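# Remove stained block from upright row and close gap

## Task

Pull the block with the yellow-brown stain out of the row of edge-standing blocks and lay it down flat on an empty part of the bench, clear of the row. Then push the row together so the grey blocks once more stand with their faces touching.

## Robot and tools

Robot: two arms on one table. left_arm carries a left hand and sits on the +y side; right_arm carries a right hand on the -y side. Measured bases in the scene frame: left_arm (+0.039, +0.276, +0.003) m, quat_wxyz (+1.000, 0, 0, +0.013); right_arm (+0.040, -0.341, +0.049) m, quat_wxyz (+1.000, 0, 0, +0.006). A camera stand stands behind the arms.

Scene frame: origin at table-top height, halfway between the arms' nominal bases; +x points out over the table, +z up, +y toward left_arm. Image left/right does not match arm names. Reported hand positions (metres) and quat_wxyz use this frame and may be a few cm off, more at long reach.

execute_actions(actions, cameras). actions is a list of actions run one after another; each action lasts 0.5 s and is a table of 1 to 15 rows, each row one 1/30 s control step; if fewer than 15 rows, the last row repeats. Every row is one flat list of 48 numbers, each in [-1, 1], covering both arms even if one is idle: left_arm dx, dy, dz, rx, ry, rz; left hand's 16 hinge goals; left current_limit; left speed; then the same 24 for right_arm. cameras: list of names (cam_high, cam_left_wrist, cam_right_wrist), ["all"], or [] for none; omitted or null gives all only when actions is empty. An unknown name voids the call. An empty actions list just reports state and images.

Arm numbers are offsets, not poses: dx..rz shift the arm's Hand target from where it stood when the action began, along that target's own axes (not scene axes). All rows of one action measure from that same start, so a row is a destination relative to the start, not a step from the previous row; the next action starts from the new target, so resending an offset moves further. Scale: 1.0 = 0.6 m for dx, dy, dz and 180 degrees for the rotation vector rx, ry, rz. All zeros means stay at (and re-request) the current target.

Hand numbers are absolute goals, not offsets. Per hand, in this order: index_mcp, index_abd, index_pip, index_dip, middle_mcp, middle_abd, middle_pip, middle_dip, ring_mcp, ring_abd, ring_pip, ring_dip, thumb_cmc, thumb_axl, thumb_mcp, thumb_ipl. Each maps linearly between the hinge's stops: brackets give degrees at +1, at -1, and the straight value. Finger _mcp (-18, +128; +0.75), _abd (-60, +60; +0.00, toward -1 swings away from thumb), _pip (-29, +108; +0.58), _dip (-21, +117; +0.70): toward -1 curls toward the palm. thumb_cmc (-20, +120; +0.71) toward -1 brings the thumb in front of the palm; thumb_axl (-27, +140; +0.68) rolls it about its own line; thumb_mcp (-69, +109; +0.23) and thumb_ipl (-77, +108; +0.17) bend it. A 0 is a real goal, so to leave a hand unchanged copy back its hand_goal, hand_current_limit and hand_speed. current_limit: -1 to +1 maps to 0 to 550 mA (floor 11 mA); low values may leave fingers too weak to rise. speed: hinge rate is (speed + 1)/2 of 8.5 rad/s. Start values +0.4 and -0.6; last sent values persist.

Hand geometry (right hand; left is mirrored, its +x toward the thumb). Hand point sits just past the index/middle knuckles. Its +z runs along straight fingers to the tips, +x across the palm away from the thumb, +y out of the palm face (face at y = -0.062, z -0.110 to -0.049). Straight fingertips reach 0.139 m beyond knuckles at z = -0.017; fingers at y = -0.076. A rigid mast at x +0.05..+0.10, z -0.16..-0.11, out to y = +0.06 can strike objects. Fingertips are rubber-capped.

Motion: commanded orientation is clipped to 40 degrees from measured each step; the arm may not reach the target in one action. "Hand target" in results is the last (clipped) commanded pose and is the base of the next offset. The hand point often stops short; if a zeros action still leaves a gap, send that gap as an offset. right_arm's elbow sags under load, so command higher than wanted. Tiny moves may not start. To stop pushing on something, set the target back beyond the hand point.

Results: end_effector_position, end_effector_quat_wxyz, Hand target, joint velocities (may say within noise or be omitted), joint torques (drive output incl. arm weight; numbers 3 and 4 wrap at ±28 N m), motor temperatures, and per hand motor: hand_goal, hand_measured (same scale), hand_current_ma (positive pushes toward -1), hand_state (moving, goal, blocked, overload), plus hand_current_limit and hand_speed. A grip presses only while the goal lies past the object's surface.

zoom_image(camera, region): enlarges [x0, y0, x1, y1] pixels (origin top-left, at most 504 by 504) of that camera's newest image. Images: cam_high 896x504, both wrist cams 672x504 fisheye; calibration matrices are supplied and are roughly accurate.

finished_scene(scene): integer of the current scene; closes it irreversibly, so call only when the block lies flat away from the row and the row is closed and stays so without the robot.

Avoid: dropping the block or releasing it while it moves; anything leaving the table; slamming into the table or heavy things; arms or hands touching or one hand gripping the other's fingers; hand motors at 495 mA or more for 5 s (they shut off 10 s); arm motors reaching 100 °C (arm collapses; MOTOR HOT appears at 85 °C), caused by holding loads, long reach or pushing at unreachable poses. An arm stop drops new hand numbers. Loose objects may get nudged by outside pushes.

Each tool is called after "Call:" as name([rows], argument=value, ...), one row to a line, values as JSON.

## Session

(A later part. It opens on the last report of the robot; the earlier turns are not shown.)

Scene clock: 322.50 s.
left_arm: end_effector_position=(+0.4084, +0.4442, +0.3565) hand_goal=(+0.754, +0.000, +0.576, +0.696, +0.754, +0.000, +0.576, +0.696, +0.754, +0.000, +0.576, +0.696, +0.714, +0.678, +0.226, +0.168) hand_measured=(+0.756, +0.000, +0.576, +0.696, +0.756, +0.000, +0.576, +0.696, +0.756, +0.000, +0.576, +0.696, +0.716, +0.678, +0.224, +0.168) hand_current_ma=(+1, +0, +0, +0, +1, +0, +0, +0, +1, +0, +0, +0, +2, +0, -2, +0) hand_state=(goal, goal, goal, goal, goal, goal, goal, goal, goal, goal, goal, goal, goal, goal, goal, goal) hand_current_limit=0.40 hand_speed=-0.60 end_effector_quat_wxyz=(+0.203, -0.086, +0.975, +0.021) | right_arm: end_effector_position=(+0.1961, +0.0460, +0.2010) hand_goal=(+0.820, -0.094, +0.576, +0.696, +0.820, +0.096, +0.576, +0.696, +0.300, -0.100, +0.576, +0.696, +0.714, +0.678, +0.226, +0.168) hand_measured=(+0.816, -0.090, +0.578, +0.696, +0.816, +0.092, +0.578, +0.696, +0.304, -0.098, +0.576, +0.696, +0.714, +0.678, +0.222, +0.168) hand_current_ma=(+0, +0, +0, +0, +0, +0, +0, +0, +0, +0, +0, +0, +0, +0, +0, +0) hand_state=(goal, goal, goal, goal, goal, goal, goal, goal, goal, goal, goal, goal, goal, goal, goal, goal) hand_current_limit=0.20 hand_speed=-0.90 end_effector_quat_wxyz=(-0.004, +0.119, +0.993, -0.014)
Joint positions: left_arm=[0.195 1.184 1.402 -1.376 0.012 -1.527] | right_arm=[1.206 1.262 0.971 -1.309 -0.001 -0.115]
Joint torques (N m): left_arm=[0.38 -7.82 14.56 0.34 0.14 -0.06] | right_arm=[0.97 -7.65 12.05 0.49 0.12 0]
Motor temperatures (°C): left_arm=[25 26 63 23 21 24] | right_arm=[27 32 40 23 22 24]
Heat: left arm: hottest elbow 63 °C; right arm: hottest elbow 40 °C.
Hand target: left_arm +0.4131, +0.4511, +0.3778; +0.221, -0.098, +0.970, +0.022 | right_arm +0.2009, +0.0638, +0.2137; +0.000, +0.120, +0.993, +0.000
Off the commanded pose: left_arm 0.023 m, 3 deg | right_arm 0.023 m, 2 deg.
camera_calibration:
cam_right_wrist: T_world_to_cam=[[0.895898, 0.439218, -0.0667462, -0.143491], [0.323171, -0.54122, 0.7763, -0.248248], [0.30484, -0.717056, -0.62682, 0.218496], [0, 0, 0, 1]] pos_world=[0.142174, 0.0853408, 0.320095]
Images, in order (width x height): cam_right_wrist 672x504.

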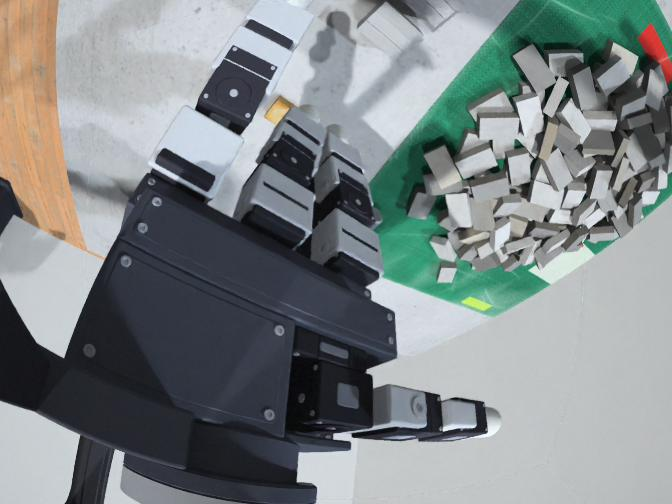

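Call:
execute_actions([
  [[0,0,0,0,0,0,0.754,0,0.576,0.696,0.754,0,0.576,0.696,0.754,0,0.576,0.696,0.714,0.678,0.226,0.168,0.4,-0.6,-0.001,0.0357,0,0,0,0,0.82,-0.095,0.576,0.696,0.82,0.095,0.576,0.696,0.3,-0.1,0.576,0.696,0.714,0.678,0.226,0.168,0.2,-0.9]],
  [[0,0,0,0,0,0,0.754,0,0.576,0.696,0.754,0,0.576,0.696,0.754,0,0.576,0.696,0.714,0.678,0.226,0.168,0.4,-0.6,0,0,0.03,0,0,0,0.82,-0.095,0.576,0.696,0.82,0.095,0.576,0.696,0.3,-0.1,0.576,0.696,0.714,0.678,0.226,0.168,0.2,-0.9]],
], cameras=["cam_right_wrist"])

Call:
zoom_image(camera="cam_right_wrist", region=[270, 20, 430, 140])

Scene clock: 329.57 s.
left_arm: end_effector_position=(+0.4084, +0.4442, +0.3565) hand_goal=(+0.754, +0.000, +0.576, +0.696, +0.754, +0.000, +0.576, +0.696, +0.754, +0.000, +0.576, +0.696, +0.714, +0.678, +0.226, +0.168) hand_measured=(+0.756, +0.000, +0.576, +0.696, +0.756, +0.000, +0.576, +0.696, +0.756, +0.000, +0.576, +0.696, +0.716, +0.678, +0.224, +0.168) hand_current_ma=(+1, +0, +0, +0, +1, +0, +0, +0, +1, +0, +0, +0, +2, +0, -2, +0) hand_state=(goal, goal, goal, goal, goal, goal, goal, goal, goal, goal, goal, goal, goal, goal, goal, goal) hand_current_limit=0.40 hand_speed=-0.60 end_effector_quat_wxyz=(+0.203, -0.086, +0.975, +0.021) | right_arm: end_effector_position=(+0.2075, +0.0762, +0.1993) hand_goal=(+0.820, -0.094, +0.576, +0.696, +0.820, +0.096, +0.576, +0.696, +0.300, -0.100, +0.576, +0.696, +0.714, +0.678, +0.226, +0.168) hand_measured=(+0.816, -0.090, +0.578, +0.696, +0.816, +0.092, +0.578, +0.696, +0.304, -0.098, +0.576, +0.696, +0.714, +0.678, +0.222, +0.168) hand_current_ma=(+0, +0, +0, +0, +0, +0, +0, +0, +0, +0, +0, +0, +0, +0, +0, +0) hand_state=(goal, goal, goal, goal, goal, goal, goal, goal, goal, goal, goal, goal, goal, goal, goal, goal) hand_current_limit=0.20 hand_speed=-0.90 end_effector_quat_wxyz=(+0.000, +0.120, +0.993, +0.000)
Joint positions: left_arm=[0.195 1.184 1.402 -1.376 0.012 -1.527] | right_arm=[1.206 1.333 1.022 -1.26 -0.001 -0.111]
Joint torques (N m): left_arm=[0.5 -7.3 14.48 0.31 0.17 -0.11] | right_arm=[1.49 -8.64 9.29 0.81 0.12 0.01]
Motor temperatures (°C): left_arm=[25 26 63 23 21 24] | right_arm=[27 32 42 23 21 24]
Heat: left arm: hottest elbow 63 °C; right arm: hottest elbow 42 °C.
Hand target: left_arm +0.4131, +0.4511, +0.3778; +0.221, -0.098, +0.970, +0.022 | right_arm +0.2067, +0.0846, +0.1958; +0.000, +0.120, +0.993, +0.000
Off the commanded pose: left_arm 0.023 m, 3 deg | right_arm 0.009 m, 0 deg.
camera_calibration:
cam_right_wrist: T_world_to_cam=[[0.898029, 0.437659, -0.0446976, -0.171718], [0.313061, -0.564354, 0.76387, -0.227956], [0.309089, -0.69997, -0.643821, 0.236796], [0, 0, 0, 1]] pos_world=[0.152381, 0.112256, 0.318907]
Images, in order (width x height): cam_right_wrist 672x504.

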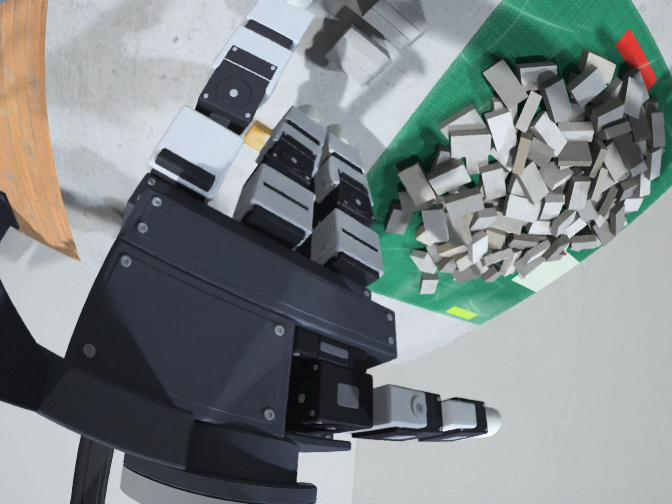

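Scaled by 3.150 from the camera's 672x504 image, which has a finer 960x720 frame.

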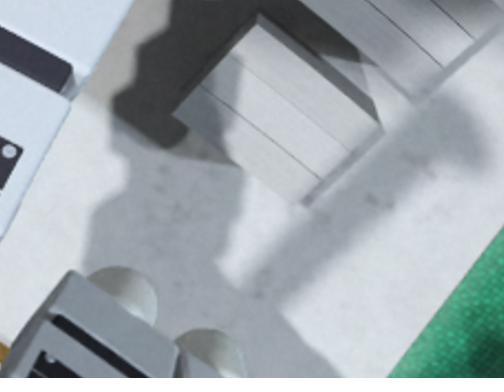

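Call:
execute_actions([
  [[0,0,0,0,0,0,0.754,0,0.576,0.696,0.754,0,0.576,0.696,0.754,0,0.576,0.696,0.714,0.678,0.226,0.168,0.4,-0.6,0,0,0.025,0,0,0,0.82,-0.095,0.576,0.696,0.82,0.095,0.576,0.696,0.3,-0.1,0.576,0.696,0.714,0.678,0.226,0.168,0.2,-0.9]],
  [[0,0,0,0,0,0,0.754,0,0.576,0.696,0.754,0,0.576,0.696,0.754,0,0.576,0.696,0.714,0.678,0.226,0.168,0.4,-0.6,0,0,0.025,0,0,0,0.82,-0.095,0.576,0.696,0.82,0.095,0.576,0.696,0.3,-0.1,0.576,0.696,0.714,0.678,0.226,0.168,0.2,-0.9]],
], cameras=["cam_right_wrist"])

Call:
zoom_image(camera="cam_right_wrist", region=[270, 20, 430, 140])

Scene clock: 342.40 s.
left_arm: end_effector_position=(+0.4084, +0.4442, +0.3565) hand_goal=(+0.754, +0.000, +0.576, +0.696, +0.754, +0.000, +0.576, +0.696, +0.754, +0.000, +0.576, +0.696, +0.714, +0.678, +0.226, +0.168) hand_measured=(+0.756, +0.000, +0.576, +0.696, +0.756, +0.000, +0.576, +0.696, +0.756, +0.000, +0.576, +0.696, +0.716, +0.678, +0.224, +0.168) hand_current_ma=(+1, +0, +0, +0, +1, +0, +0, +0, +1, +0, +0, +0, +2, +0, -2, +0) hand_state=(goal, goal, goal, goal, goal, goal, goal, goal, goal, goal, goal, goal, goal, goal, goal, goal) hand_current_limit=0.40 hand_speed=-0.60 end_effector_quat_wxyz=(+0.203, -0.086, +0.975, +0.021) | right_arm: end_effector_position=(+0.2101, +0.0835, +0.1777) hand_goal=(+0.820, -0.094, +0.576, +0.696, +0.820, +0.096, +0.576, +0.696, +0.300, -0.100, +0.576, +0.696, +0.714, +0.678, +0.226, +0.168) hand_measured=(+0.816, -0.090, +0.578, +0.696, +0.816, +0.092, +0.578, +0.696, +0.304, -0.098, +0.576, +0.696, +0.714, +0.678, +0.222, +0.168) hand_current_ma=(+0, +0, +0, +0, +0, +0, +0, +0, +0, +0, +0, +0, +0, +0, +0, +0) hand_state=(goal, goal, goal, goal, goal, goal, goal, goal, goal, goal, goal, goal, goal, goal, goal, goal) hand_current_limit=0.20 hand_speed=-0.90 end_effector_quat_wxyz=(+0.002, +0.120, +0.993, +0.009)
Joint positions: left_arm=[0.195 1.184 1.402 -1.376 0.012 -1.527] | right_arm=[1.206 1.363 0.987 -1.176 -0.001 -0.111]
Joint torques (N m): left_arm=[0.62 -7.3 14.5 0.29 0.15 -0.09] | right_arm=[1.2 -9.17 7.51 0.9 0.13 0.01]
Motor temperatures (°C): left_arm=[25 26 63 23 21 24] | right_arm=[27 32 41 23 21 24]
Heat: left arm: hottest elbow 63 °C; right arm: hottest elbow 41 °C.
Hand target: left_arm +0.4131, +0.4511, +0.3778; +0.221, -0.098, +0.970, +0.022 | right_arm +0.2066, +0.0845, +0.1657; +0.000, +0.120, +0.993, +0.000
Off the commanded pose: left_arm 0.023 m, 3 deg | right_arm 0.012 m, 1 deg.
camera_calibration:
cam_right_wrist: T_world_to_cam=[[0.898257, 0.438323, -0.0317281, -0.180725], [0.308342, -0.577149, 0.75619, -0.204786], [0.313144, -0.689037, -0.653582, 0.227043], [0, 0, 0, 1]] pos_world=[0.154384, 0.117464, 0.297515]
Images, in order (width x height): cam_right_wrist 672x504.

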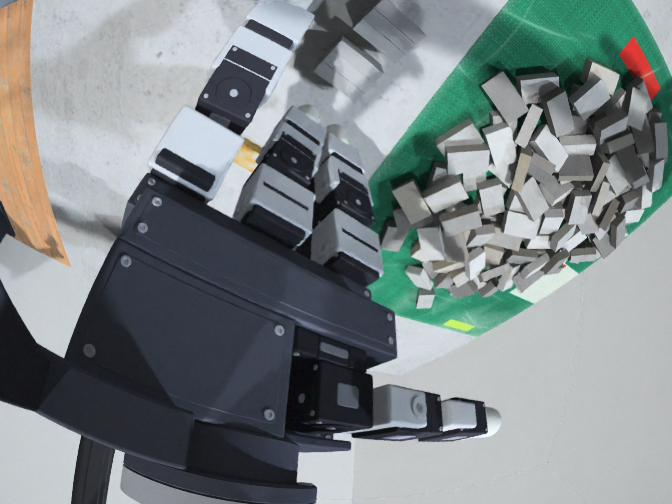

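Scaled by 3.150 from the camera's 672x504 image, which has a finer 960x720 frame.

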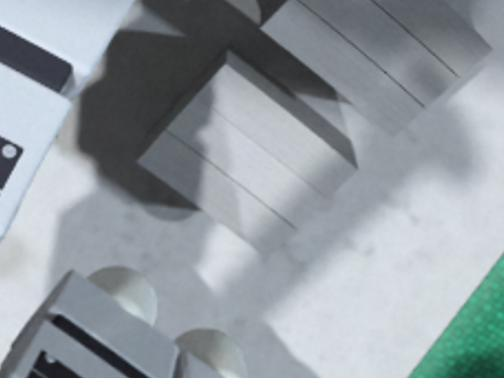

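Call:
execute_actions([
  [[0,0,0,0,0,0,0.754,0,0.576,0.696,0.754,0,0.576,0.696,0.754,0,0.576,0.696,0.714,0.678,0.226,0.168,0.4,-0.6,0.012,0.003,0,0,0,0,0.82,-0.095,0.576,0.696,0.82,0.095,0.576,0.696,0.3,-0.1,0.576,0.696,0.714,0.678,0.226,0.168,0.2,-0.9]],
])

Scene clock: 354.13 s.
left_arm: end_effector_position=(+0.4084, +0.4442, +0.3565) hand_goal=(+0.754, +0.000, +0.576, +0.696, +0.754, +0.000, +0.576, +0.696, +0.754, +0.000, +0.576, +0.696, +0.714, +0.678, +0.226, +0.168) hand_measured=(+0.756, +0.000, +0.576, +0.696, +0.756, +0.000, +0.576, +0.696, +0.756, +0.000, +0.576, +0.696, +0.716, +0.678, +0.224, +0.168) hand_current_ma=(+1, +0, +0, +0, +1, +0, +0, +0, +1, +0, +0, +0, +2, +0, -2, +0) hand_state=(goal, goal, goal, goal, goal, goal, goal, goal, goal, goal, goal, goal, goal, goal, goal, goal) hand_current_limit=0.40 hand_speed=-0.60 end_effector_quat_wxyz=(+0.203, -0.086, +0.975, +0.021) | right_arm: end_effector_position=(+0.2041, +0.0857, +0.1777) hand_goal=(+0.820, -0.094, +0.576, +0.696, +0.820, +0.096, +0.576, +0.696, +0.300, -0.100, +0.576, +0.696, +0.714, +0.678, +0.226, +0.168) hand_measured=(+0.816, -0.090, +0.578, +0.696, +0.816, +0.092, +0.578, +0.696, +0.304, -0.098, +0.576, +0.696, +0.714, +0.678, +0.222, +0.168) hand_current_ma=(+0, +0, +0, +0, +0, +0, +0, +0, +0, +0, +0, +0, +0, +0, +0, +0) hand_state=(goal, goal, goal, goal, goal, goal, goal, goal, goal, goal, goal, goal, goal, goal, goal, goal) hand_current_limit=0.20 hand_speed=-0.90 end_effector_quat_wxyz=(+0.002, +0.121, +0.993, +0.009)
Joint positions: left_arm=[0.195 1.184 1.402 -1.376 0.012 -1.527] | right_arm=[1.223 1.363 0.987 -1.176 -0.001 -0.092]
Joint torques (N m): left_arm=[0.5 -7.59 14.53 0.25 0.18 -0.09] | right_arm=[1.61 -8.7 7.75 0.83 0.12 -0.01]
Motor temperatures (°C): left_arm=[25 26 64 23 21 24] | right_arm=[27 32 39 23 21 24]
Heat: left arm: hottest elbow 64 °C; right arm: hottest elbow 39 °C.
Hand target: left_arm +0.4131, +0.4511, +0.3778; +0.221, -0.098, +0.970, +0.022 | right_arm +0.2001, +0.0880, +0.1657; +0.000, +0.120, +0.993, +0.000
Off the commanded pose: left_arm 0.023 m, 3 deg | right_arm 0.013 m, 1 deg.

Call:
execute_actions([
  [[0,0,0,0,0,0,0.754,0,0.576,0.696,0.754,0,0.576,0.696,0.754,0,0.576,0.696,0.714,0.678,0.226,0.168,0.4,-0.6,0,0,0.02,0,0,0,0.82,-0.095,0.576,0.696,0.82,0.095,0.576,0.696,0.3,-0.1,0.576,0.696,0.714,0.678,0.226,0.168,0.2,-0.9]],
  [[0,0,0,0,0,0,0.754,0,0.576,0.696,0.754,0,0.576,0.696,0.754,0,0.576,0.696,0.714,0.678,0.226,0.168,0.4,-0.6,0,0,0.02,0,0,0,0.82,-0.095,0.576,0.696,0.82,0.095,0.576,0.696,0.3,-0.1,0.576,0.696,0.714,0.678,0.226,0.168,0.2,-0.9]],
], cameras=["cam_right_wrist"])

Call:
zoom_image(camera="cam_right_wrist", region=[270, 20, 430, 140])

Scene clock: 360.93 s.
left_arm: end_effector_position=(+0.4084, +0.4442, +0.3565) hand_goal=(+0.754, +0.000, +0.576, +0.696, +0.754, +0.000, +0.576, +0.696, +0.754, +0.000, +0.576, +0.696, +0.714, +0.678, +0.226, +0.168) hand_measured=(+0.756, +0.000, +0.576, +0.696, +0.756, +0.000, +0.576, +0.696, +0.756, +0.000, +0.576, +0.696, +0.716, +0.678, +0.224, +0.168) hand_current_ma=(+1, +0, +0, +0, +1, +0, +0, +0, +1, +0, +0, +0, +2, +0, -2, +0) hand_state=(goal, goal, goal, goal, goal, goal, goal, goal, goal, goal, goal, goal, goal, goal, goal, goal) hand_current_limit=0.40 hand_speed=-0.60 end_effector_quat_wxyz=(+0.203, -0.086, +0.975, +0.021) | right_arm: end_effector_position=(+0.2047, +0.0875, +0.1543) hand_goal=(+0.820, -0.094, +0.576, +0.696, +0.820, +0.096, +0.576, +0.696, +0.300, -0.100, +0.576, +0.696, +0.714, +0.678, +0.226, +0.168) hand_measured=(+0.816, -0.090, +0.578, +0.696, +0.816, +0.092, +0.578, +0.696, +0.304, -0.098, +0.576, +0.696, +0.714, +0.678, +0.222, +0.168) hand_current_ma=(+0, +0, +0, +0, +0, +0, +0, +0, +0, +0, +0, +0, +0, +0, +0, +0) hand_state=(goal, goal, goal, goal, goal, goal, goal, goal, goal, goal, goal, goal, goal, goal, goal, goal) hand_current_limit=0.20 hand_speed=-0.90 end_effector_quat_wxyz=(+0.002, +0.121, +0.993, +0.010)
Joint positions: left_arm=[0.195 1.184 1.402 -1.376 0.012 -1.527] | right_arm=[1.223 1.394 0.95 -1.107 -0.001 -0.091]
Joint torques (N m): left_arm=[0.67 -7.3 14.54 0.31 0.14 -0.07] | right_arm=[1.49 -9.05 7.21 0.83 0.12 0.01]
Motor temperatures (°C): left_arm=[25 26 64 23 21 24] | right_arm=[27 32 39 23 21 24]
Heat: left arm: hottest elbow 64 °C; right arm: hottest elbow 39 °C.
Hand target: left_arm +0.4131, +0.4511, +0.3778; +0.221, -0.098, +0.970, +0.022 | right_arm +0.2001, +0.0879, +0.1417; +0.000, +0.120, +0.993, +0.000
Off the commanded pose: left_arm 0.023 m, 3 deg | right_arm 0.013 m, 1 deg.
camera_calibration:
cam_right_wrist: T_world_to_cam=[[0.899103, 0.436662, -0.0306671, -0.178583], [0.306879, -0.578814, 0.755513, -0.182588], [0.312153, -0.688694, -0.654416, 0.216597], [0, 0, 0, 1]] pos_world=[0.148986, 0.121466, 0.274216]
Images, in order (width x height): cam_right_wrist 672x504.

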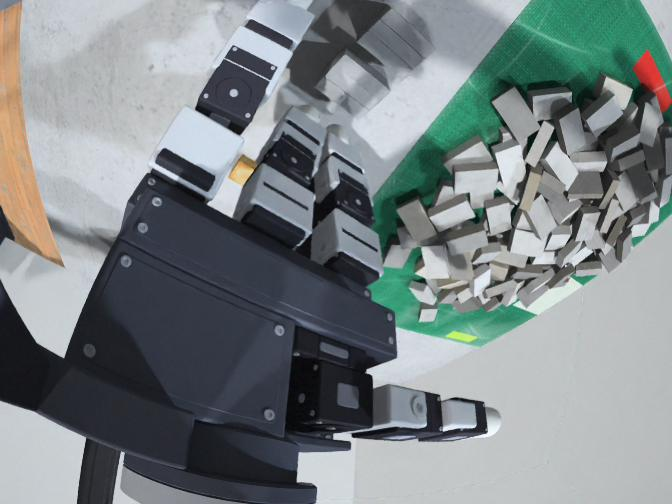

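Scaled by 3.150 from the camera's 672x504 image, which has a finer 960x720 frame.

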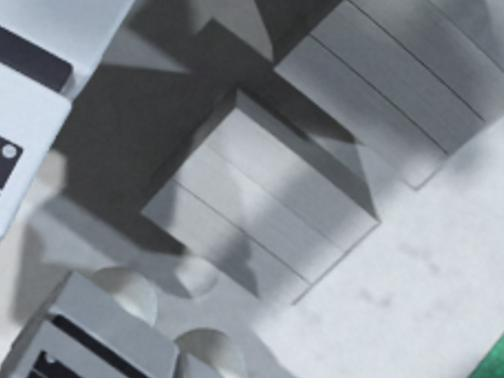

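Call:
execute_actions([
  [[0,0,0,0,0,0,0.754,0,0.576,0.696,0.754,0,0.576,0.696,0.754,0,0.576,0.696,0.714,0.678,0.226,0.168,0.4,-0.6,0,0,0.023,0,0,0,0.82,-0.095,0.576,0.696,0.82,0.095,0.576,0.696,0.3,-0.1,0.576,0.696,0.714,0.678,0.226,0.168,0.2,-0.9]],
], cameras=["cam_right_wrist","cam_left_wrist","cam_high"])

Call:
zoom_image(camera="cam_right_wrist", region=[270, 20, 430, 140])

Call:
zoom_image(camera="cam_left_wrist", region=[200, 280, 360, 430])

Scene clock: 371.33 s.
left_arm: end_effector_position=(+0.4084, +0.4442, +0.3565) hand_goal=(+0.754, +0.000, +0.576, +0.696, +0.754, +0.000, +0.576, +0.696, +0.754, +0.000, +0.576, +0.696, +0.714, +0.678, +0.226, +0.168) hand_measured=(+0.756, +0.000, +0.576, +0.696, +0.756, +0.000, +0.576, +0.696, +0.756, +0.000, +0.576, +0.696, +0.716, +0.678, +0.224, +0.168) hand_current_ma=(+1, +0, +0, +0, +1, +0, +0, +0, +1, +0, +0, +0, +2, +0, -2, +0) hand_state=(goal, goal, goal, goal, goal, goal, goal, goal, goal, goal, goal, goal, goal, goal, goal, goal) hand_current_limit=0.40 hand_speed=-0.60 end_effector_quat_wxyz=(+0.203, -0.086, +0.975, +0.021) | right_arm: end_effector_position=(+0.2048, +0.0877, +0.1401) hand_goal=(+0.820, -0.094, +0.576, +0.696, +0.820, +0.096, +0.576, +0.696, +0.300, -0.100, +0.576, +0.696, +0.714, +0.678, +0.226, +0.168) hand_measured=(+0.816, -0.090, +0.578, +0.696, +0.816, +0.092, +0.578, +0.696, +0.304, -0.098, +0.576, +0.696, +0.714, +0.678, +0.222, +0.168) hand_current_ma=(+0, +0, +0, +0, +0, +0, +0, +0, +0, +0, +0, +0, +0, +0, +0, +0) hand_state=(goal, goal, goal, goal, goal, goal, goal, goal, goal, goal, goal, goal, goal, goal, goal, goal) hand_current_limit=0.20 hand_speed=-0.90 end_effector_quat_wxyz=(+0.002, +0.121, +0.993, +0.009)
Joint positions: left_arm=[0.195 1.184 1.402 -1.376 0.012 -1.527] | right_arm=[1.223 1.413 0.929 -1.067 -0.001 -0.091]
Joint torques (N m): left_arm=[0.79 -7.59 14.43 0.25 0.12 -0.09] | right_arm=[1.44 -9.29 7.09 0.9 0.11 0.01]
Motor temperatures (°C): left_arm=[25 26 64 23 21 24] | right_arm=[27 32 38 23 21 24]
Heat: left arm: hottest elbow 64 °C; right arm: hottest elbow 38 °C.
Hand target: left_arm +0.4131, +0.4511, +0.3778; +0.221, -0.098, +0.970, +0.022 | right_arm +0.2001, +0.0880, +0.1278; +0.000, +0.120, +0.993, +0.000
Off the commanded pose: left_arm 0.023 m, 3 deg | right_arm 0.013 m, 1 deg.
camera_calibration:
cam_left_wrist: T_world_to_cam=[[0.824514, -0.497727, 0.269154, -0.239319], [-0.563559, -0.679664, 0.46953, 0.318875], [-0.0507633, -0.538818, -0.840891, 0.686106], [0, 0, 0, 1]] pos_world=[0.411856, 0.467299, 0.491633]
cam_right_wrist: T_world_to_cam=[[0.89911, 0.436607, -0.0312282, -0.179088], [0.307065, -0.57828, 0.755846, -0.171896], [0.311949, -0.689178, -0.654004, 0.207462], [0, 0, 0, 1]] pos_world=[0.149085, 0.121765, 0.260015]

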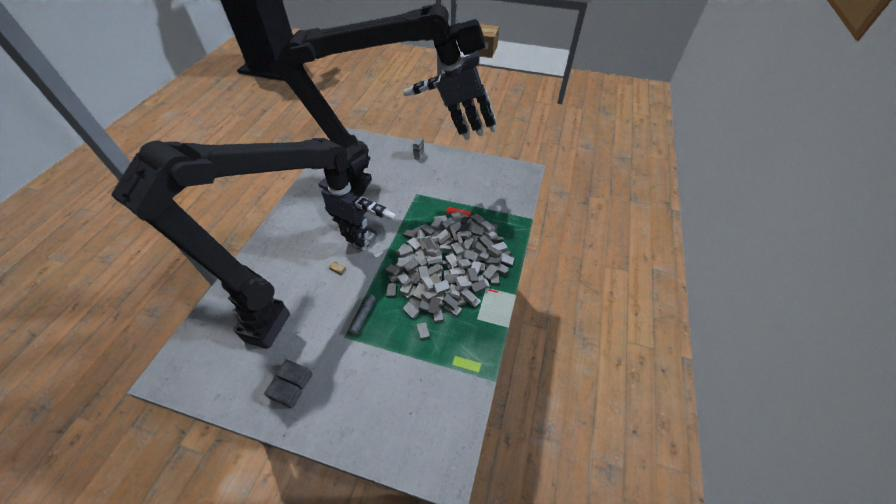

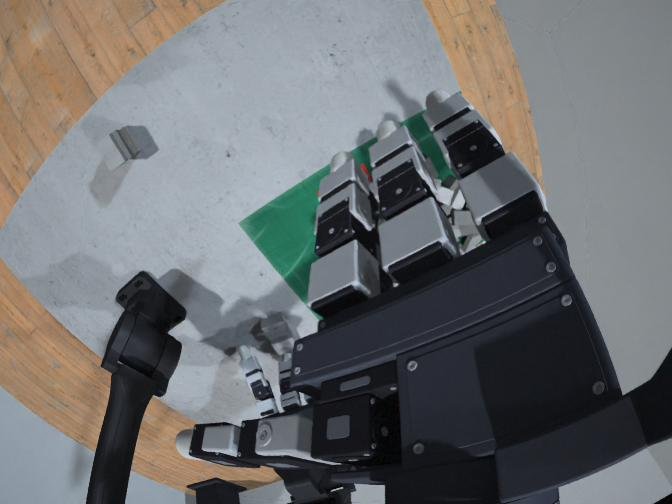

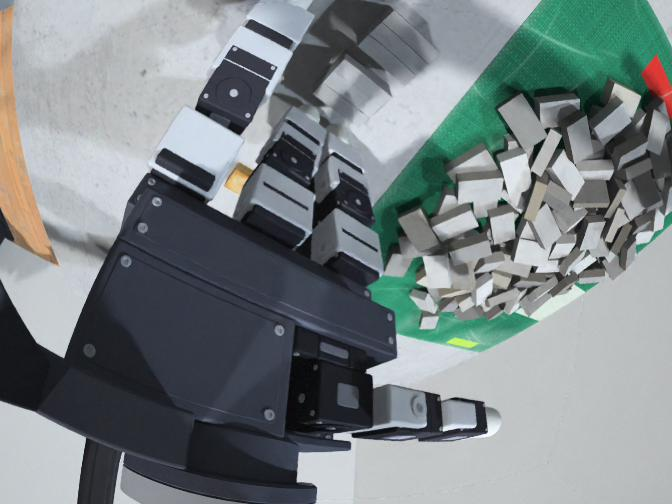

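Scaled by 3.150 from the camera's 672x504 image, which has a finer 960x720 frame.

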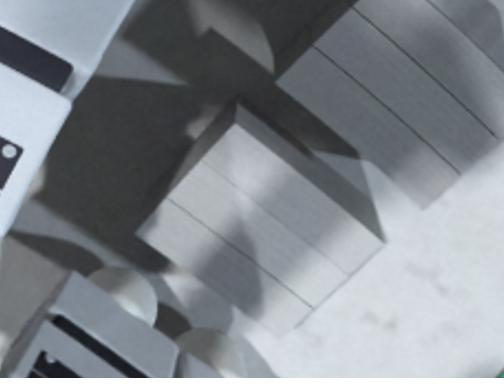

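Scaled by 3.150 from the camera's 672x504 image, which has a finer 960x720 frame.

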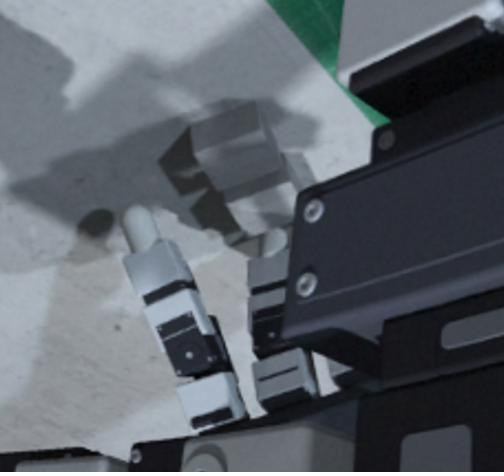

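Call:
execute_actions([
  [[0,0,0,0,0,0,0.754,0,0.576,0.696,0.754,0,0.576,0.696,0.754,0,0.576,0.696,0.714,0.678,0.226,0.168,0.4,-0.6,0,0,0,0,0,0,0.72,-0.095,0.576,0.696,0.72,0.095,0.576,0.696,0.3,-0.1,0.576,0.696,0.714,0.678,0.226,0.168,0.2,-0.97]],
  [[0,0,0,0,0,0,0.754,0,0.576,0.696,0.754,0,0.576,0.696,0.754,0,0.576,0.696,0.714,0.678,0.226,0.168,0.4,-0.6,0,0,0,0,0,0,0.70,-0.095,0.576,0.696,0.70,0.095,0.576,0.696,0.3,-0.1,0.576,0.696,0.714,0.678,0.226,0.168,0.2,-0.98]],
  [[0,0,0,0,0,0,0.754,0,0.576,0.696,0.754,0,0.576,0.696,0.754,0,0.576,0.696,0.714,0.678,0.226,0.168,0.4,-0.6,0,0,0,0,0,0,0.69,-0.095,0.576,0.696,0.69,0.095,0.576,0.696,0.3,-0.1,0.576,0.696,0.714,0.678,0.226,0.168,0.2,-0.98]],
], cameras=["cam_right_wrist"])

Call:
zoom_image(camera="cam_right_wrist", region=[270, 20, 430, 140])

Scene clock: 378.03 s.
left_arm: end_effector_position=(+0.4084, +0.4442, +0.3565) hand_goal=(+0.754, +0.000, +0.576, +0.696, +0.754, +0.000, +0.576, +0.696, +0.754, +0.000, +0.576, +0.696, +0.714, +0.678, +0.226, +0.168) hand_measured=(+0.756, +0.000, +0.576, +0.696, +0.756, +0.000, +0.576, +0.696, +0.756, +0.000, +0.576, +0.696, +0.716, +0.678, +0.224, +0.168) hand_current_ma=(+1, +0, +0, +0, +1, +0, +0, +0, +1, +0, +0, +0, +2, +0, -2, +0) hand_state=(goal, goal, goal, goal, goal, goal, goal, goal, goal, goal, goal, goal, goal, goal, goal, goal) hand_current_limit=0.40 hand_speed=-0.60 end_effector_quat_wxyz=(+0.203, -0.086, +0.975, +0.021) | right_arm: end_effector_position=(+0.2050, +0.0876, +0.1401) hand_goal=(+0.690, -0.094, +0.576, +0.696, +0.690, +0.096, +0.576, +0.696, +0.300, -0.100, +0.576, +0.696, +0.714, +0.678, +0.226, +0.168) hand_measured=(+0.724, -0.090, +0.582, +0.698, +0.724, +0.092, +0.582, +0.698, +0.304, -0.098, +0.576, +0.696, +0.714, +0.678, +0.222, +0.168) hand_current_ma=(+19, +0, +1, +0, +19, +0, +1, +0, +0, +0, +0, +0, +0, +0, +0, +0) hand_state=(moving, goal, goal, goal, moving, goal, goal, goal, goal, goal, goal, goal, goal, goal, goal, goal) hand_current_limit=0.20 hand_speed=-0.98 end_effector_quat_wxyz=(+0.002, +0.123, +0.992, +0.009)
Joint positions: left_arm=[0.195 1.184 1.402 -1.376 0.012 -1.527] | right_arm=[1.223 1.413 0.929 -1.067 -0.001 -0.089]
Joint torques (N m): left_arm=[0.91 -7.77 14.42 0.34 0.16 -0.06] | right_arm=[1.38 -9.41 7.04 0.85 0.11 0]
Motor temperatures (°C): left_arm=[25 26 64 23 21 24] | right_arm=[27 32 37 23 21 24]
Heat: left arm: hottest elbow 64 °C; right arm: hottest elbow 37 °C.
Hand target: left_arm +0.4131, +0.4511, +0.3778; +0.221, -0.098, +0.970, +0.022 | right_arm +0.2001, +0.0880, +0.1278; +0.000, +0.120, +0.993, +0.000
Off the commanded pose: left_arm 0.023 m, 3 deg | right_arm 0.013 m, 1 deg.
camera_calibration:
cam_right_wrist: T_world_to_cam=[[0.900241, 0.434269, -0.0312536, -0.179237], [0.305578, -0.579066, 0.755847, -0.17167], [0.310143, -0.689995, -0.654002, 0.207737], [0, 0, 0, 1]] pos_world=[0.149387, 0.121766, 0.260015]
Images, in order (width x height): cam_right_wrist 672x504.

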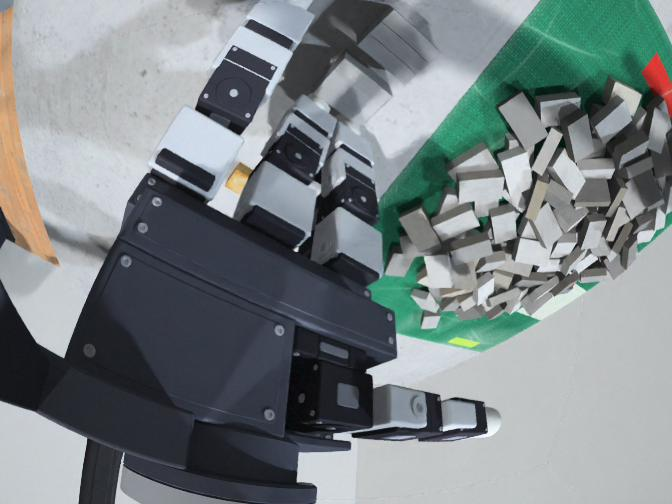

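Scaled by 3.150 from the camera's 672x504 image, which has a finer 960x720 frame.

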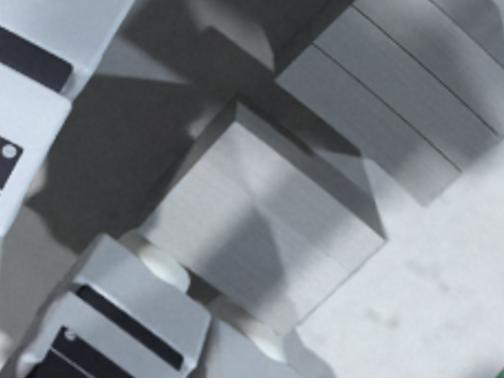

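Call:
execute_actions([
  [[0,0,0,0,0,0,0.754,0,0.576,0.696,0.754,0,0.576,0.696,0.754,0,0.576,0.696,0.714,0.678,0.226,0.168,0.4,-0.6,0,0,0,0,0,0,0.675,-0.095,0.576,0.696,0.675,0.095,0.576,0.696,0.3,-0.1,0.576,0.696,0.714,0.678,0.226,0.168,0.2,-0.98]],
  [[0,0,0,0,0,0,0.754,0,0.576,0.696,0.754,0,0.576,0.696,0.754,0,0.576,0.696,0.714,0.678,0.226,0.168,0.4,-0.6,0,0,0,0,0,0,0.66,-0.095,0.576,0.696,0.66,0.095,0.576,0.696,0.3,-0.1,0.576,0.696,0.714,0.678,0.226,0.168,0.2,-0.98]],
  [[0,0,0,0,0,0,0.754,0,0.576,0.696,0.754,0,0.576,0.696,0.754,0,0.576,0.696,0.714,0.678,0.226,0.168,0.4,-0.6,0,0,0,0,0,0,0.65,-0.095,0.576,0.696,0.65,0.095,0.576,0.696,0.3,-0.1,0.576,0.696,0.714,0.678,0.226,0.168,0.2,-0.98]],
], cameras=["cam_right_wrist"])

Call:
zoom_image(camera="cam_right_wrist", region=[270, 20, 430, 140])

Scene clock: 390.23 s.
left_arm: end_effector_position=(+0.4084, +0.4442, +0.3565) hand_goal=(+0.754, +0.000, +0.576, +0.696, +0.754, +0.000, +0.576, +0.696, +0.754, +0.000, +0.576, +0.696, +0.714, +0.678, +0.226, +0.168) hand_measured=(+0.756, +0.000, +0.576, +0.696, +0.756, +0.000, +0.576, +0.696, +0.756, +0.000, +0.576, +0.696, +0.716, +0.678, +0.224, +0.168) hand_current_ma=(+1, +0, +0, +0, +1, +0, +0, +0, +1, +0, +0, +0, +2, +0, -2, +0) hand_state=(goal, goal, goal, goal, goal, goal, goal, goal, goal, goal, goal, goal, goal, goal, goal, goal) hand_current_limit=0.40 hand_speed=-0.60 end_effector_quat_wxyz=(+0.203, -0.086, +0.975, +0.021) | right_arm: end_effector_position=(+0.2050, +0.0865, +0.1385) hand_goal=(+0.650, -0.094, +0.576, +0.696, +0.650, +0.096, +0.576, +0.696, +0.300, -0.100, +0.576, +0.696, +0.714, +0.678, +0.226, +0.168) hand_measured=(+0.670, -0.092, +0.590, +0.700, +0.676, +0.092, +0.590, +0.700, +0.304, -0.098, +0.576, +0.696, +0.714, +0.678, +0.222, +0.168) hand_current_ma=(+8, +0, +3, +0, +11, +0, +3, +0, +0, +0, +0, +0, +0, +0, +0, +0) hand_state=(blocked, goal, goal, goal, blocked, goal, goal, goal, goal, goal, goal, goal, goal, goal, goal, goal) hand_current_limit=0.20 hand_speed=-0.98 end_effector_quat_wxyz=(+0.001, +0.124, +0.992, +0.008)
Joint positions: left_arm=[0.195 1.184 1.402 -1.376 0.012 -1.527] | right_arm=[1.223 1.415 0.926 -1.067 0 -0.086]
Joint torques (N m): left_arm=[0.15 -7.53 14.46 0.29 0.14 -0.08] | right_arm=[1.44 -9.52 7.25 0.88 0.1 -0.04]
Motor temperatures (°C): left_arm=[25 26 64 23 21 24] | right_arm=[27 32 36 23 21 24]
Heat: left arm: hottest elbow 64 °C; right arm: hottest elbow 36 °C.
Hand target: left_arm +0.4131, +0.4511, +0.3778; +0.221, -0.098, +0.970, +0.022 | right_arm +0.2002, +0.0881, +0.1279; +0.000, +0.120, +0.993, +0.000
Off the commanded pose: left_arm 0.023 m, 3 deg | right_arm 0.012 m, 1 deg.
camera_calibration:
cam_right_wrist: T_world_to_cam=[[0.901558, 0.431339, -0.0337551, -0.17845], [0.304537, -0.577233, 0.757667, -0.171272], [0.307327, -0.693361, -0.651768, 0.206469], [0, 0, 0, 1]] pos_world=[0.149588, 0.121265, 0.258313]
Images, in order (width x height): cam_right_wrist 672x504.

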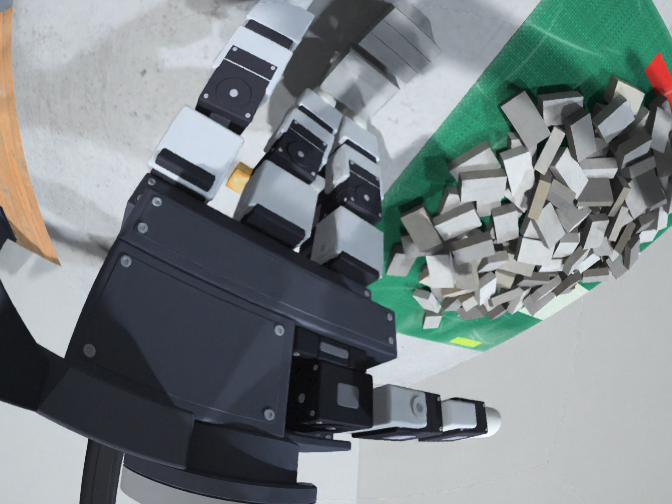

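Scaled by 3.150 from the camera's 672x504 image, which has a finer 960x720 frame.

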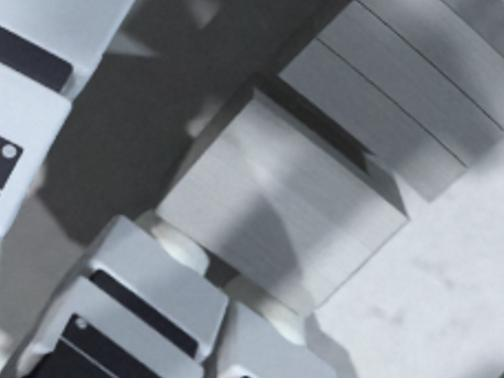

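Call:
execute_actions([
  [[0,0,0,0,0,0,0.754,0,0.576,0.696,0.754,0,0.576,0.696,0.754,0,0.576,0.696,0.714,0.678,0.226,0.168,0.4,-0.6,0,0,0,0,0,0,0.635,-0.095,0.576,0.696,0.635,0.095,0.576,0.696,0.3,-0.1,0.576,0.696,0.714,0.678,0.226,0.168,0.2,-0.98]],
  [[0,0,0,0,0,0,0.754,0,0.576,0.696,0.754,0,0.576,0.696,0.754,0,0.576,0.696,0.714,0.678,0.226,0.168,0.4,-0.6,0,0,0,0,0,0,0.62,-0.095,0.576,0.696,0.62,0.095,0.576,0.696,0.3,-0.1,0.576,0.696,0.714,0.678,0.226,0.168,0.2,-0.98]],
  [[0,0,0,0,0,0,0.754,0,0.576,0.696,0.754,0,0.576,0.696,0.754,0,0.576,0.696,0.714,0.678,0.226,0.168,0.4,-0.6,0,0,0,0,0,0,0.612,-0.095,0.576,0.696,0.612,0.095,0.576,0.696,0.3,-0.1,0.576,0.696,0.714,0.678,0.226,0.168,0.2,-0.98]],
], cameras=["cam_right_wrist"])

Call:
zoom_image(camera="cam_right_wrist", region=[270, 20, 430, 140])

Scene clock: 396.87 s.
left_arm: end_effector_position=(+0.4084, +0.4442, +0.3565) hand_goal=(+0.754, +0.000, +0.576, +0.696, +0.754, +0.000, +0.576, +0.696, +0.754, +0.000, +0.576, +0.696, +0.714, +0.678, +0.226, +0.168) hand_measured=(+0.756, +0.000, +0.576, +0.696, +0.756, +0.000, +0.576, +0.696, +0.756, +0.000, +0.576, +0.696, +0.716, +0.678, +0.224, +0.168) hand_current_ma=(+1, +0, +0, +0, +1, +0, +0, +0, +1, +0, +0, +0, +2, +0, -2, +0) hand_state=(goal, goal, goal, goal, goal, goal, goal, goal, goal, goal, goal, goal, goal, goal, goal, goal) hand_current_limit=0.40 hand_speed=-0.60 end_effector_quat_wxyz=(+0.203, -0.086, +0.975, +0.021) | right_arm: end_effector_position=(+0.2048, +0.0858, +0.1373) hand_goal=(+0.612, -0.094, +0.576, +0.696, +0.612, +0.096, +0.576, +0.696, +0.300, -0.100, +0.576, +0.696, +0.714, +0.678, +0.226, +0.168) hand_measured=(+0.636, -0.092, +0.590, +0.700, +0.642, +0.092, +0.590, +0.700, +0.304, -0.098, +0.576, +0.696, +0.714, +0.678, +0.222, +0.168) hand_current_ma=(+11, +0, +3, +0, +16, +0, +3, +0, +0, +0, +0, +0, +0, +0, +0, +0) hand_state=(blocked, goal, goal, goal, blocked, goal, goal, goal, goal, goal, goal, goal, goal, goal, goal, goal) hand_current_limit=0.20 hand_speed=-0.98 end_effector_quat_wxyz=(+0.001, +0.124, +0.992, +0.006)
Joint positions: left_arm=[0.195 1.184 1.402 -1.376 0.012 -1.527] | right_arm=[1.223 1.416 0.925 -1.067 0 -0.086]
Joint torques (N m): left_arm=[0.5 -7.41 14.45 0.23 0.14 -0.07] | right_arm=[1.44 -9.47 7.39 0.85 0.11 -0.05]
Motor temperatures (°C): left_arm=[25 26 64 23 21 24] | right_arm=[27 32 36 23 21 24]
Heat: left arm: hottest elbow 64 °C; right arm: hottest elbow 36 °C.
Hand target: left_arm +0.4131, +0.4511, +0.3778; +0.221, -0.098, +0.970, +0.022 | right_arm +0.2002, +0.0881, +0.1280; +0.000, +0.120, +0.993, +0.000
Off the commanded pose: left_arm 0.023 m, 3 deg | right_arm 0.011 m, 1 deg.
camera_calibration:
cam_right_wrist: T_world_to_cam=[[0.901489, 0.431335, -0.0356001, -0.177694], [0.305232, -0.575303, 0.758854, -0.171118], [0.30684, -0.694965, -0.650287, 0.205424], [0, 0, 0, 1]] pos_world=[0.149388, 0.120964, 0.257112]
Images, in order (width x height): cam_right_wrist 672x504.

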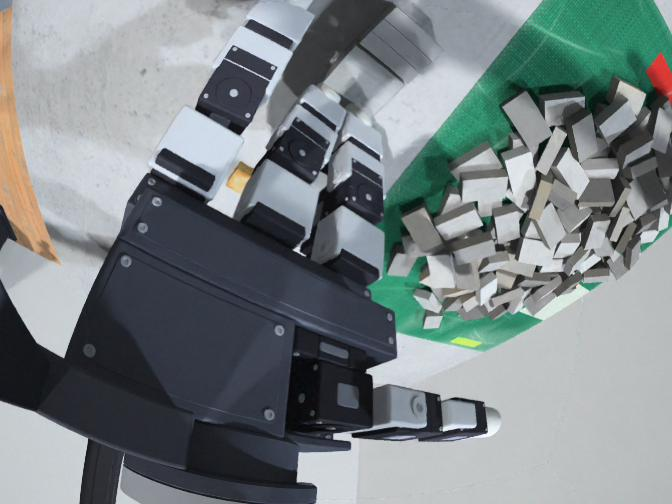

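Scaled by 3.150 from the camera's 672x504 image, which has a finer 960x720 frame.

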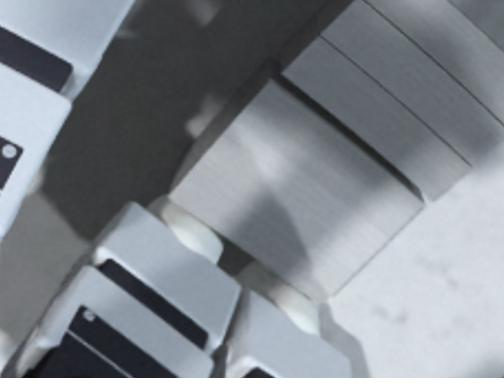

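Call:
execute_actions([
  [[0,0,0,0,0,0,0.754,0,0.576,0.696,0.754,0,0.576,0.696,0.754,0,0.576,0.696,0.714,0.678,0.226,0.168,0.4,-0.6,0,0,0,0,0,0,0.602,-0.095,0.576,0.696,0.602,0.095,0.576,0.696,0.3,-0.1,0.576,0.696,0.714,0.678,0.226,0.168,0.2,-0.985]],
  [[0,0,0,0,0,0,0.754,0,0.576,0.696,0.754,0,0.576,0.696,0.754,0,0.576,0.696,0.714,0.678,0.226,0.168,0.4,-0.6,0,0,0,0,0,0,0.594,-0.095,0.576,0.696,0.594,0.095,0.576,0.696,0.3,-0.1,0.576,0.696,0.714,0.678,0.226,0.168,0.2,-0.985]],
], cameras=["cam_right_wrist"])

Call:
zoom_image(camera="cam_right_wrist", region=[310, 10, 430, 120])

Scene clock: 403.53 s.
left_arm: end_effector_position=(+0.4084, +0.4442, +0.3565) hand_goal=(+0.754, +0.000, +0.576, +0.696, +0.754, +0.000, +0.576, +0.696, +0.754, +0.000, +0.576, +0.696, +0.714, +0.678, +0.226, +0.168) hand_measured=(+0.756, +0.000, +0.576, +0.696, +0.756, +0.000, +0.576, +0.696, +0.756, +0.000, +0.576, +0.696, +0.716, +0.678, +0.224, +0.168) hand_current_ma=(+1, +0, +0, +0, +1, +0, +0, +0, +1, +0, +0, +0, +2, +0, -2, +0) hand_state=(goal, goal, goal, goal, goal, goal, goal, goal, goal, goal, goal, goal, goal, goal, goal, goal) hand_current_limit=0.40 hand_speed=-0.60 end_effector_quat_wxyz=(+0.203, -0.086, +0.975, +0.021) | right_arm: end_effector_position=(+0.2048, +0.0858, +0.1372) hand_goal=(+0.594, -0.094, +0.576, +0.696, +0.594, +0.096, +0.576, +0.696, +0.300, -0.100, +0.576, +0.696, +0.714, +0.678, +0.226, +0.168) hand_measured=(+0.622, -0.092, +0.590, +0.700, +0.626, +0.092, +0.590, +0.700, +0.304, -0.098, +0.576, +0.696, +0.714, +0.678, +0.222, +0.168) hand_current_ma=(+13, +0, +3, +0, +19, +0, +3, +0, +0, +0, +0, +0, +0, +0, +0, +0) hand_state=(blocked, goal, goal, goal, blocked, goal, goal, goal, goal, goal, goal, goal, goal, goal, goal, goal) hand_current_limit=0.20 hand_speed=-0.98 end_effector_quat_wxyz=(+0.001, +0.124, +0.992, +0.006)
Joint positions: left_arm=[0.195 1.184 1.402 -1.376 0.012 -1.527] | right_arm=[1.223 1.416 0.925 -1.067 0 -0.086]
Joint torques (N m): left_arm=[0.26 -7.47 14.41 0.38 0.14 -0.07] | right_arm=[1.49 -9.76 7.38 0.87 0.1 -0.05]
Motor temperatures (°C): left_arm=[25 26 65 23 21 24] | right_arm=[27 32 36 23 21 24]
Heat: left arm: hottest elbow 65 °C; right arm: hottest elbow 36 °C.
Hand target: left_arm +0.4131, +0.4511, +0.3778; +0.221, -0.098, +0.970, +0.022 | right_arm +0.2002, +0.0881, +0.1280; +0.000, +0.120, +0.993, +0.000
Off the commanded pose: left_arm 0.023 m, 3 deg | right_arm 0.010 m, 1 deg.
camera_calibration:
cam_right_wrist: T_world_to_cam=[[0.901492, 0.431304, -0.035911, -0.177618], [0.305338, -0.575006, 0.759037, -0.171065], [0.306726, -0.695231, -0.650056, 0.205284], [0, 0, 0, 1]] pos_world=[0.149388, 0.120964, 0.256912]
Images, in order (width x height): cam_right_wrist 672x504.

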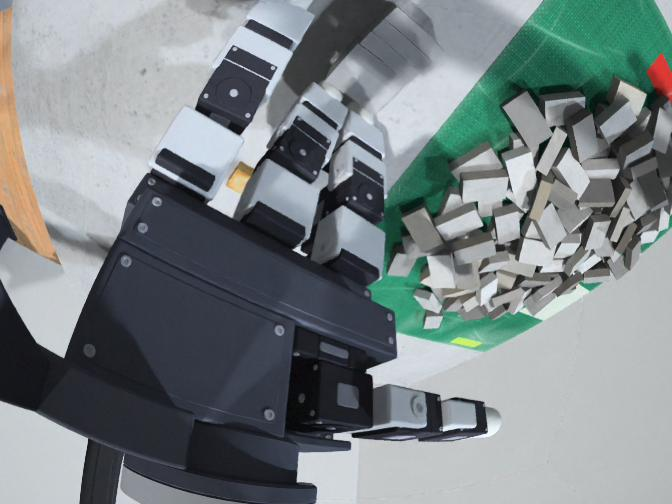

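Scaled by 4.200 from the camera's 672x504 image, which has a finer 960x720 frame.

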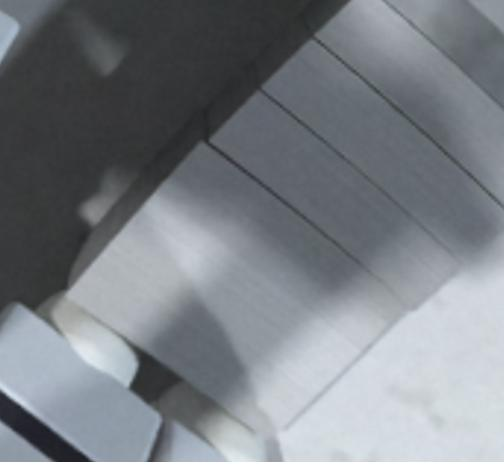

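Call:
execute_actions([
  [[0,0,0,0,0,0,0.754,0,0.576,0.696,0.754,0,0.576,0.696,0.754,0,0.576,0.696,0.714,0.678,0.226,0.168,0.4,-0.6,0,0,0,0,0,0,0.588,-0.095,0.576,0.696,0.588,0.095,0.576,0.696,0.3,-0.1,0.576,0.696,0.714,0.678,0.226,0.168,0.2,-0.985]],
  [[0,0,0,0,0,0,0.754,0,0.576,0.696,0.754,0,0.576,0.696,0.754,0,0.576,0.696,0.714,0.678,0.226,0.168,0.4,-0.6,0,0,0,0,0,0,0.58,-0.095,0.576,0.696,0.58,0.095,0.576,0.696,0.3,-0.1,0.576,0.696,0.714,0.678,0.226,0.168,0.2,-0.985]],
], cameras=["cam_right_wrist"])

Call:
zoom_image(camera="cam_right_wrist", region=[310, 10, 430, 120])

Scene clock: 410.63 s.
left_arm: end_effector_position=(+0.4084, +0.4442, +0.3565) hand_goal=(+0.754, +0.000, +0.576, +0.696, +0.754, +0.000, +0.576, +0.696, +0.754, +0.000, +0.576, +0.696, +0.714, +0.678, +0.226, +0.168) hand_measured=(+0.756, +0.000, +0.576, +0.696, +0.756, +0.000, +0.576, +0.696, +0.756, +0.000, +0.576, +0.696, +0.716, +0.678, +0.224, +0.168) hand_current_ma=(+1, +0, +0, +0, +1, +0, +0, +0, +1, +0, +0, +0, +2, +0, -2, +0) hand_state=(goal, goal, goal, goal, goal, goal, goal, goal, goal, goal, goal, goal, goal, goal, goal, goal) hand_current_limit=0.40 hand_speed=-0.60 end_effector_quat_wxyz=(+0.203, -0.086, +0.975, +0.021) | right_arm: end_effector_position=(+0.2045, +0.0851, +0.1364) hand_goal=(+0.580, -0.094, +0.576, +0.696, +0.580, +0.096, +0.576, +0.696, +0.300, -0.100, +0.576, +0.696, +0.714, +0.678, +0.226, +0.168) hand_measured=(+0.614, -0.092, +0.590, +0.700, +0.620, +0.092, +0.590, +0.700, +0.304, -0.098, +0.576, +0.696, +0.714, +0.678, +0.222, +0.168) hand_current_ma=(+21, +0, +3, +0, +27, +0, +3, +0, +0, +0, +0, +0, +0, +0, +0, +0) hand_state=(blocked, goal, goal, goal, blocked, goal, goal, goal, goal, goal, goal, goal, goal, goal, goal, goal) hand_current_limit=0.20 hand_speed=-0.98 end_effector_quat_wxyz=(+0.001, +0.124, +0.992, +0.005)
Joint positions: left_arm=[0.195 1.184 1.402 -1.376 0.012 -1.527] | right_arm=[1.223 1.417 0.923 -1.067 0 -0.086]
Joint torques (N m): left_arm=[0.73 -7.71 14.54 0.35 0.16 -0.05] | right_arm=[1.49 -9.64 7.47 0.85 0.09 -0.04]
Motor temperatures (°C): left_arm=[25 26 65 23 21 24] | right_arm=[27 32 35 23 21 24]
Heat: left arm: hottest elbow 65 °C; right arm: hottest elbow 35 °C.
Hand target: left_arm +0.4131, +0.4511, +0.3778; +0.221, -0.098, +0.970, +0.022 | right_arm +0.2001, +0.0880, +0.1278; +0.000, +0.120, +0.993, +0.000
Off the commanded pose: left_arm 0.023 m, 3 deg | right_arm 0.010 m, 1 deg.
camera_calibration:
cam_right_wrist: T_world_to_cam=[[0.901485, 0.431213, -0.0371553, -0.177053], [0.305735, -0.573688, 0.759874, -0.171089], [0.306352, -0.696375, -0.649007, 0.204441], [0, 0, 0, 1]] pos_world=[0.149287, 0.120563, 0.256111]
Images, in order (width x height): cam_right_wrist 672x504.

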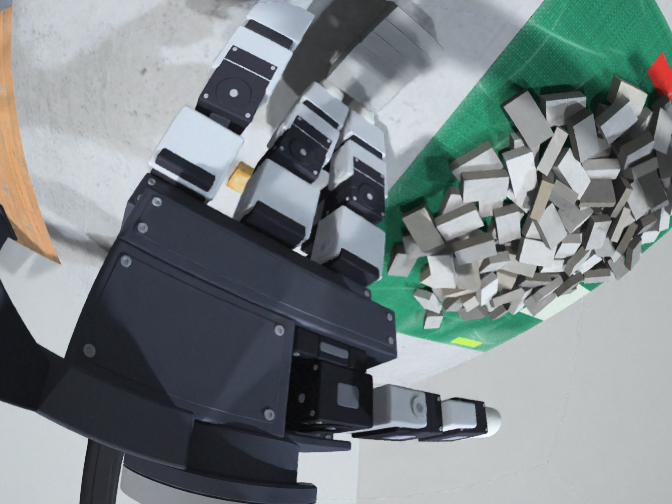

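Scaled by 4.200 from the camera's 672x504 image, which has a finer 960x720 frame.

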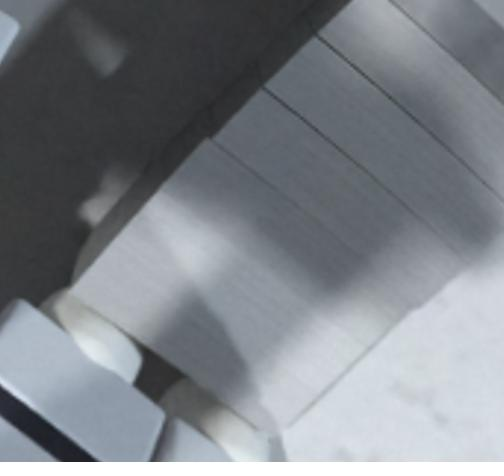

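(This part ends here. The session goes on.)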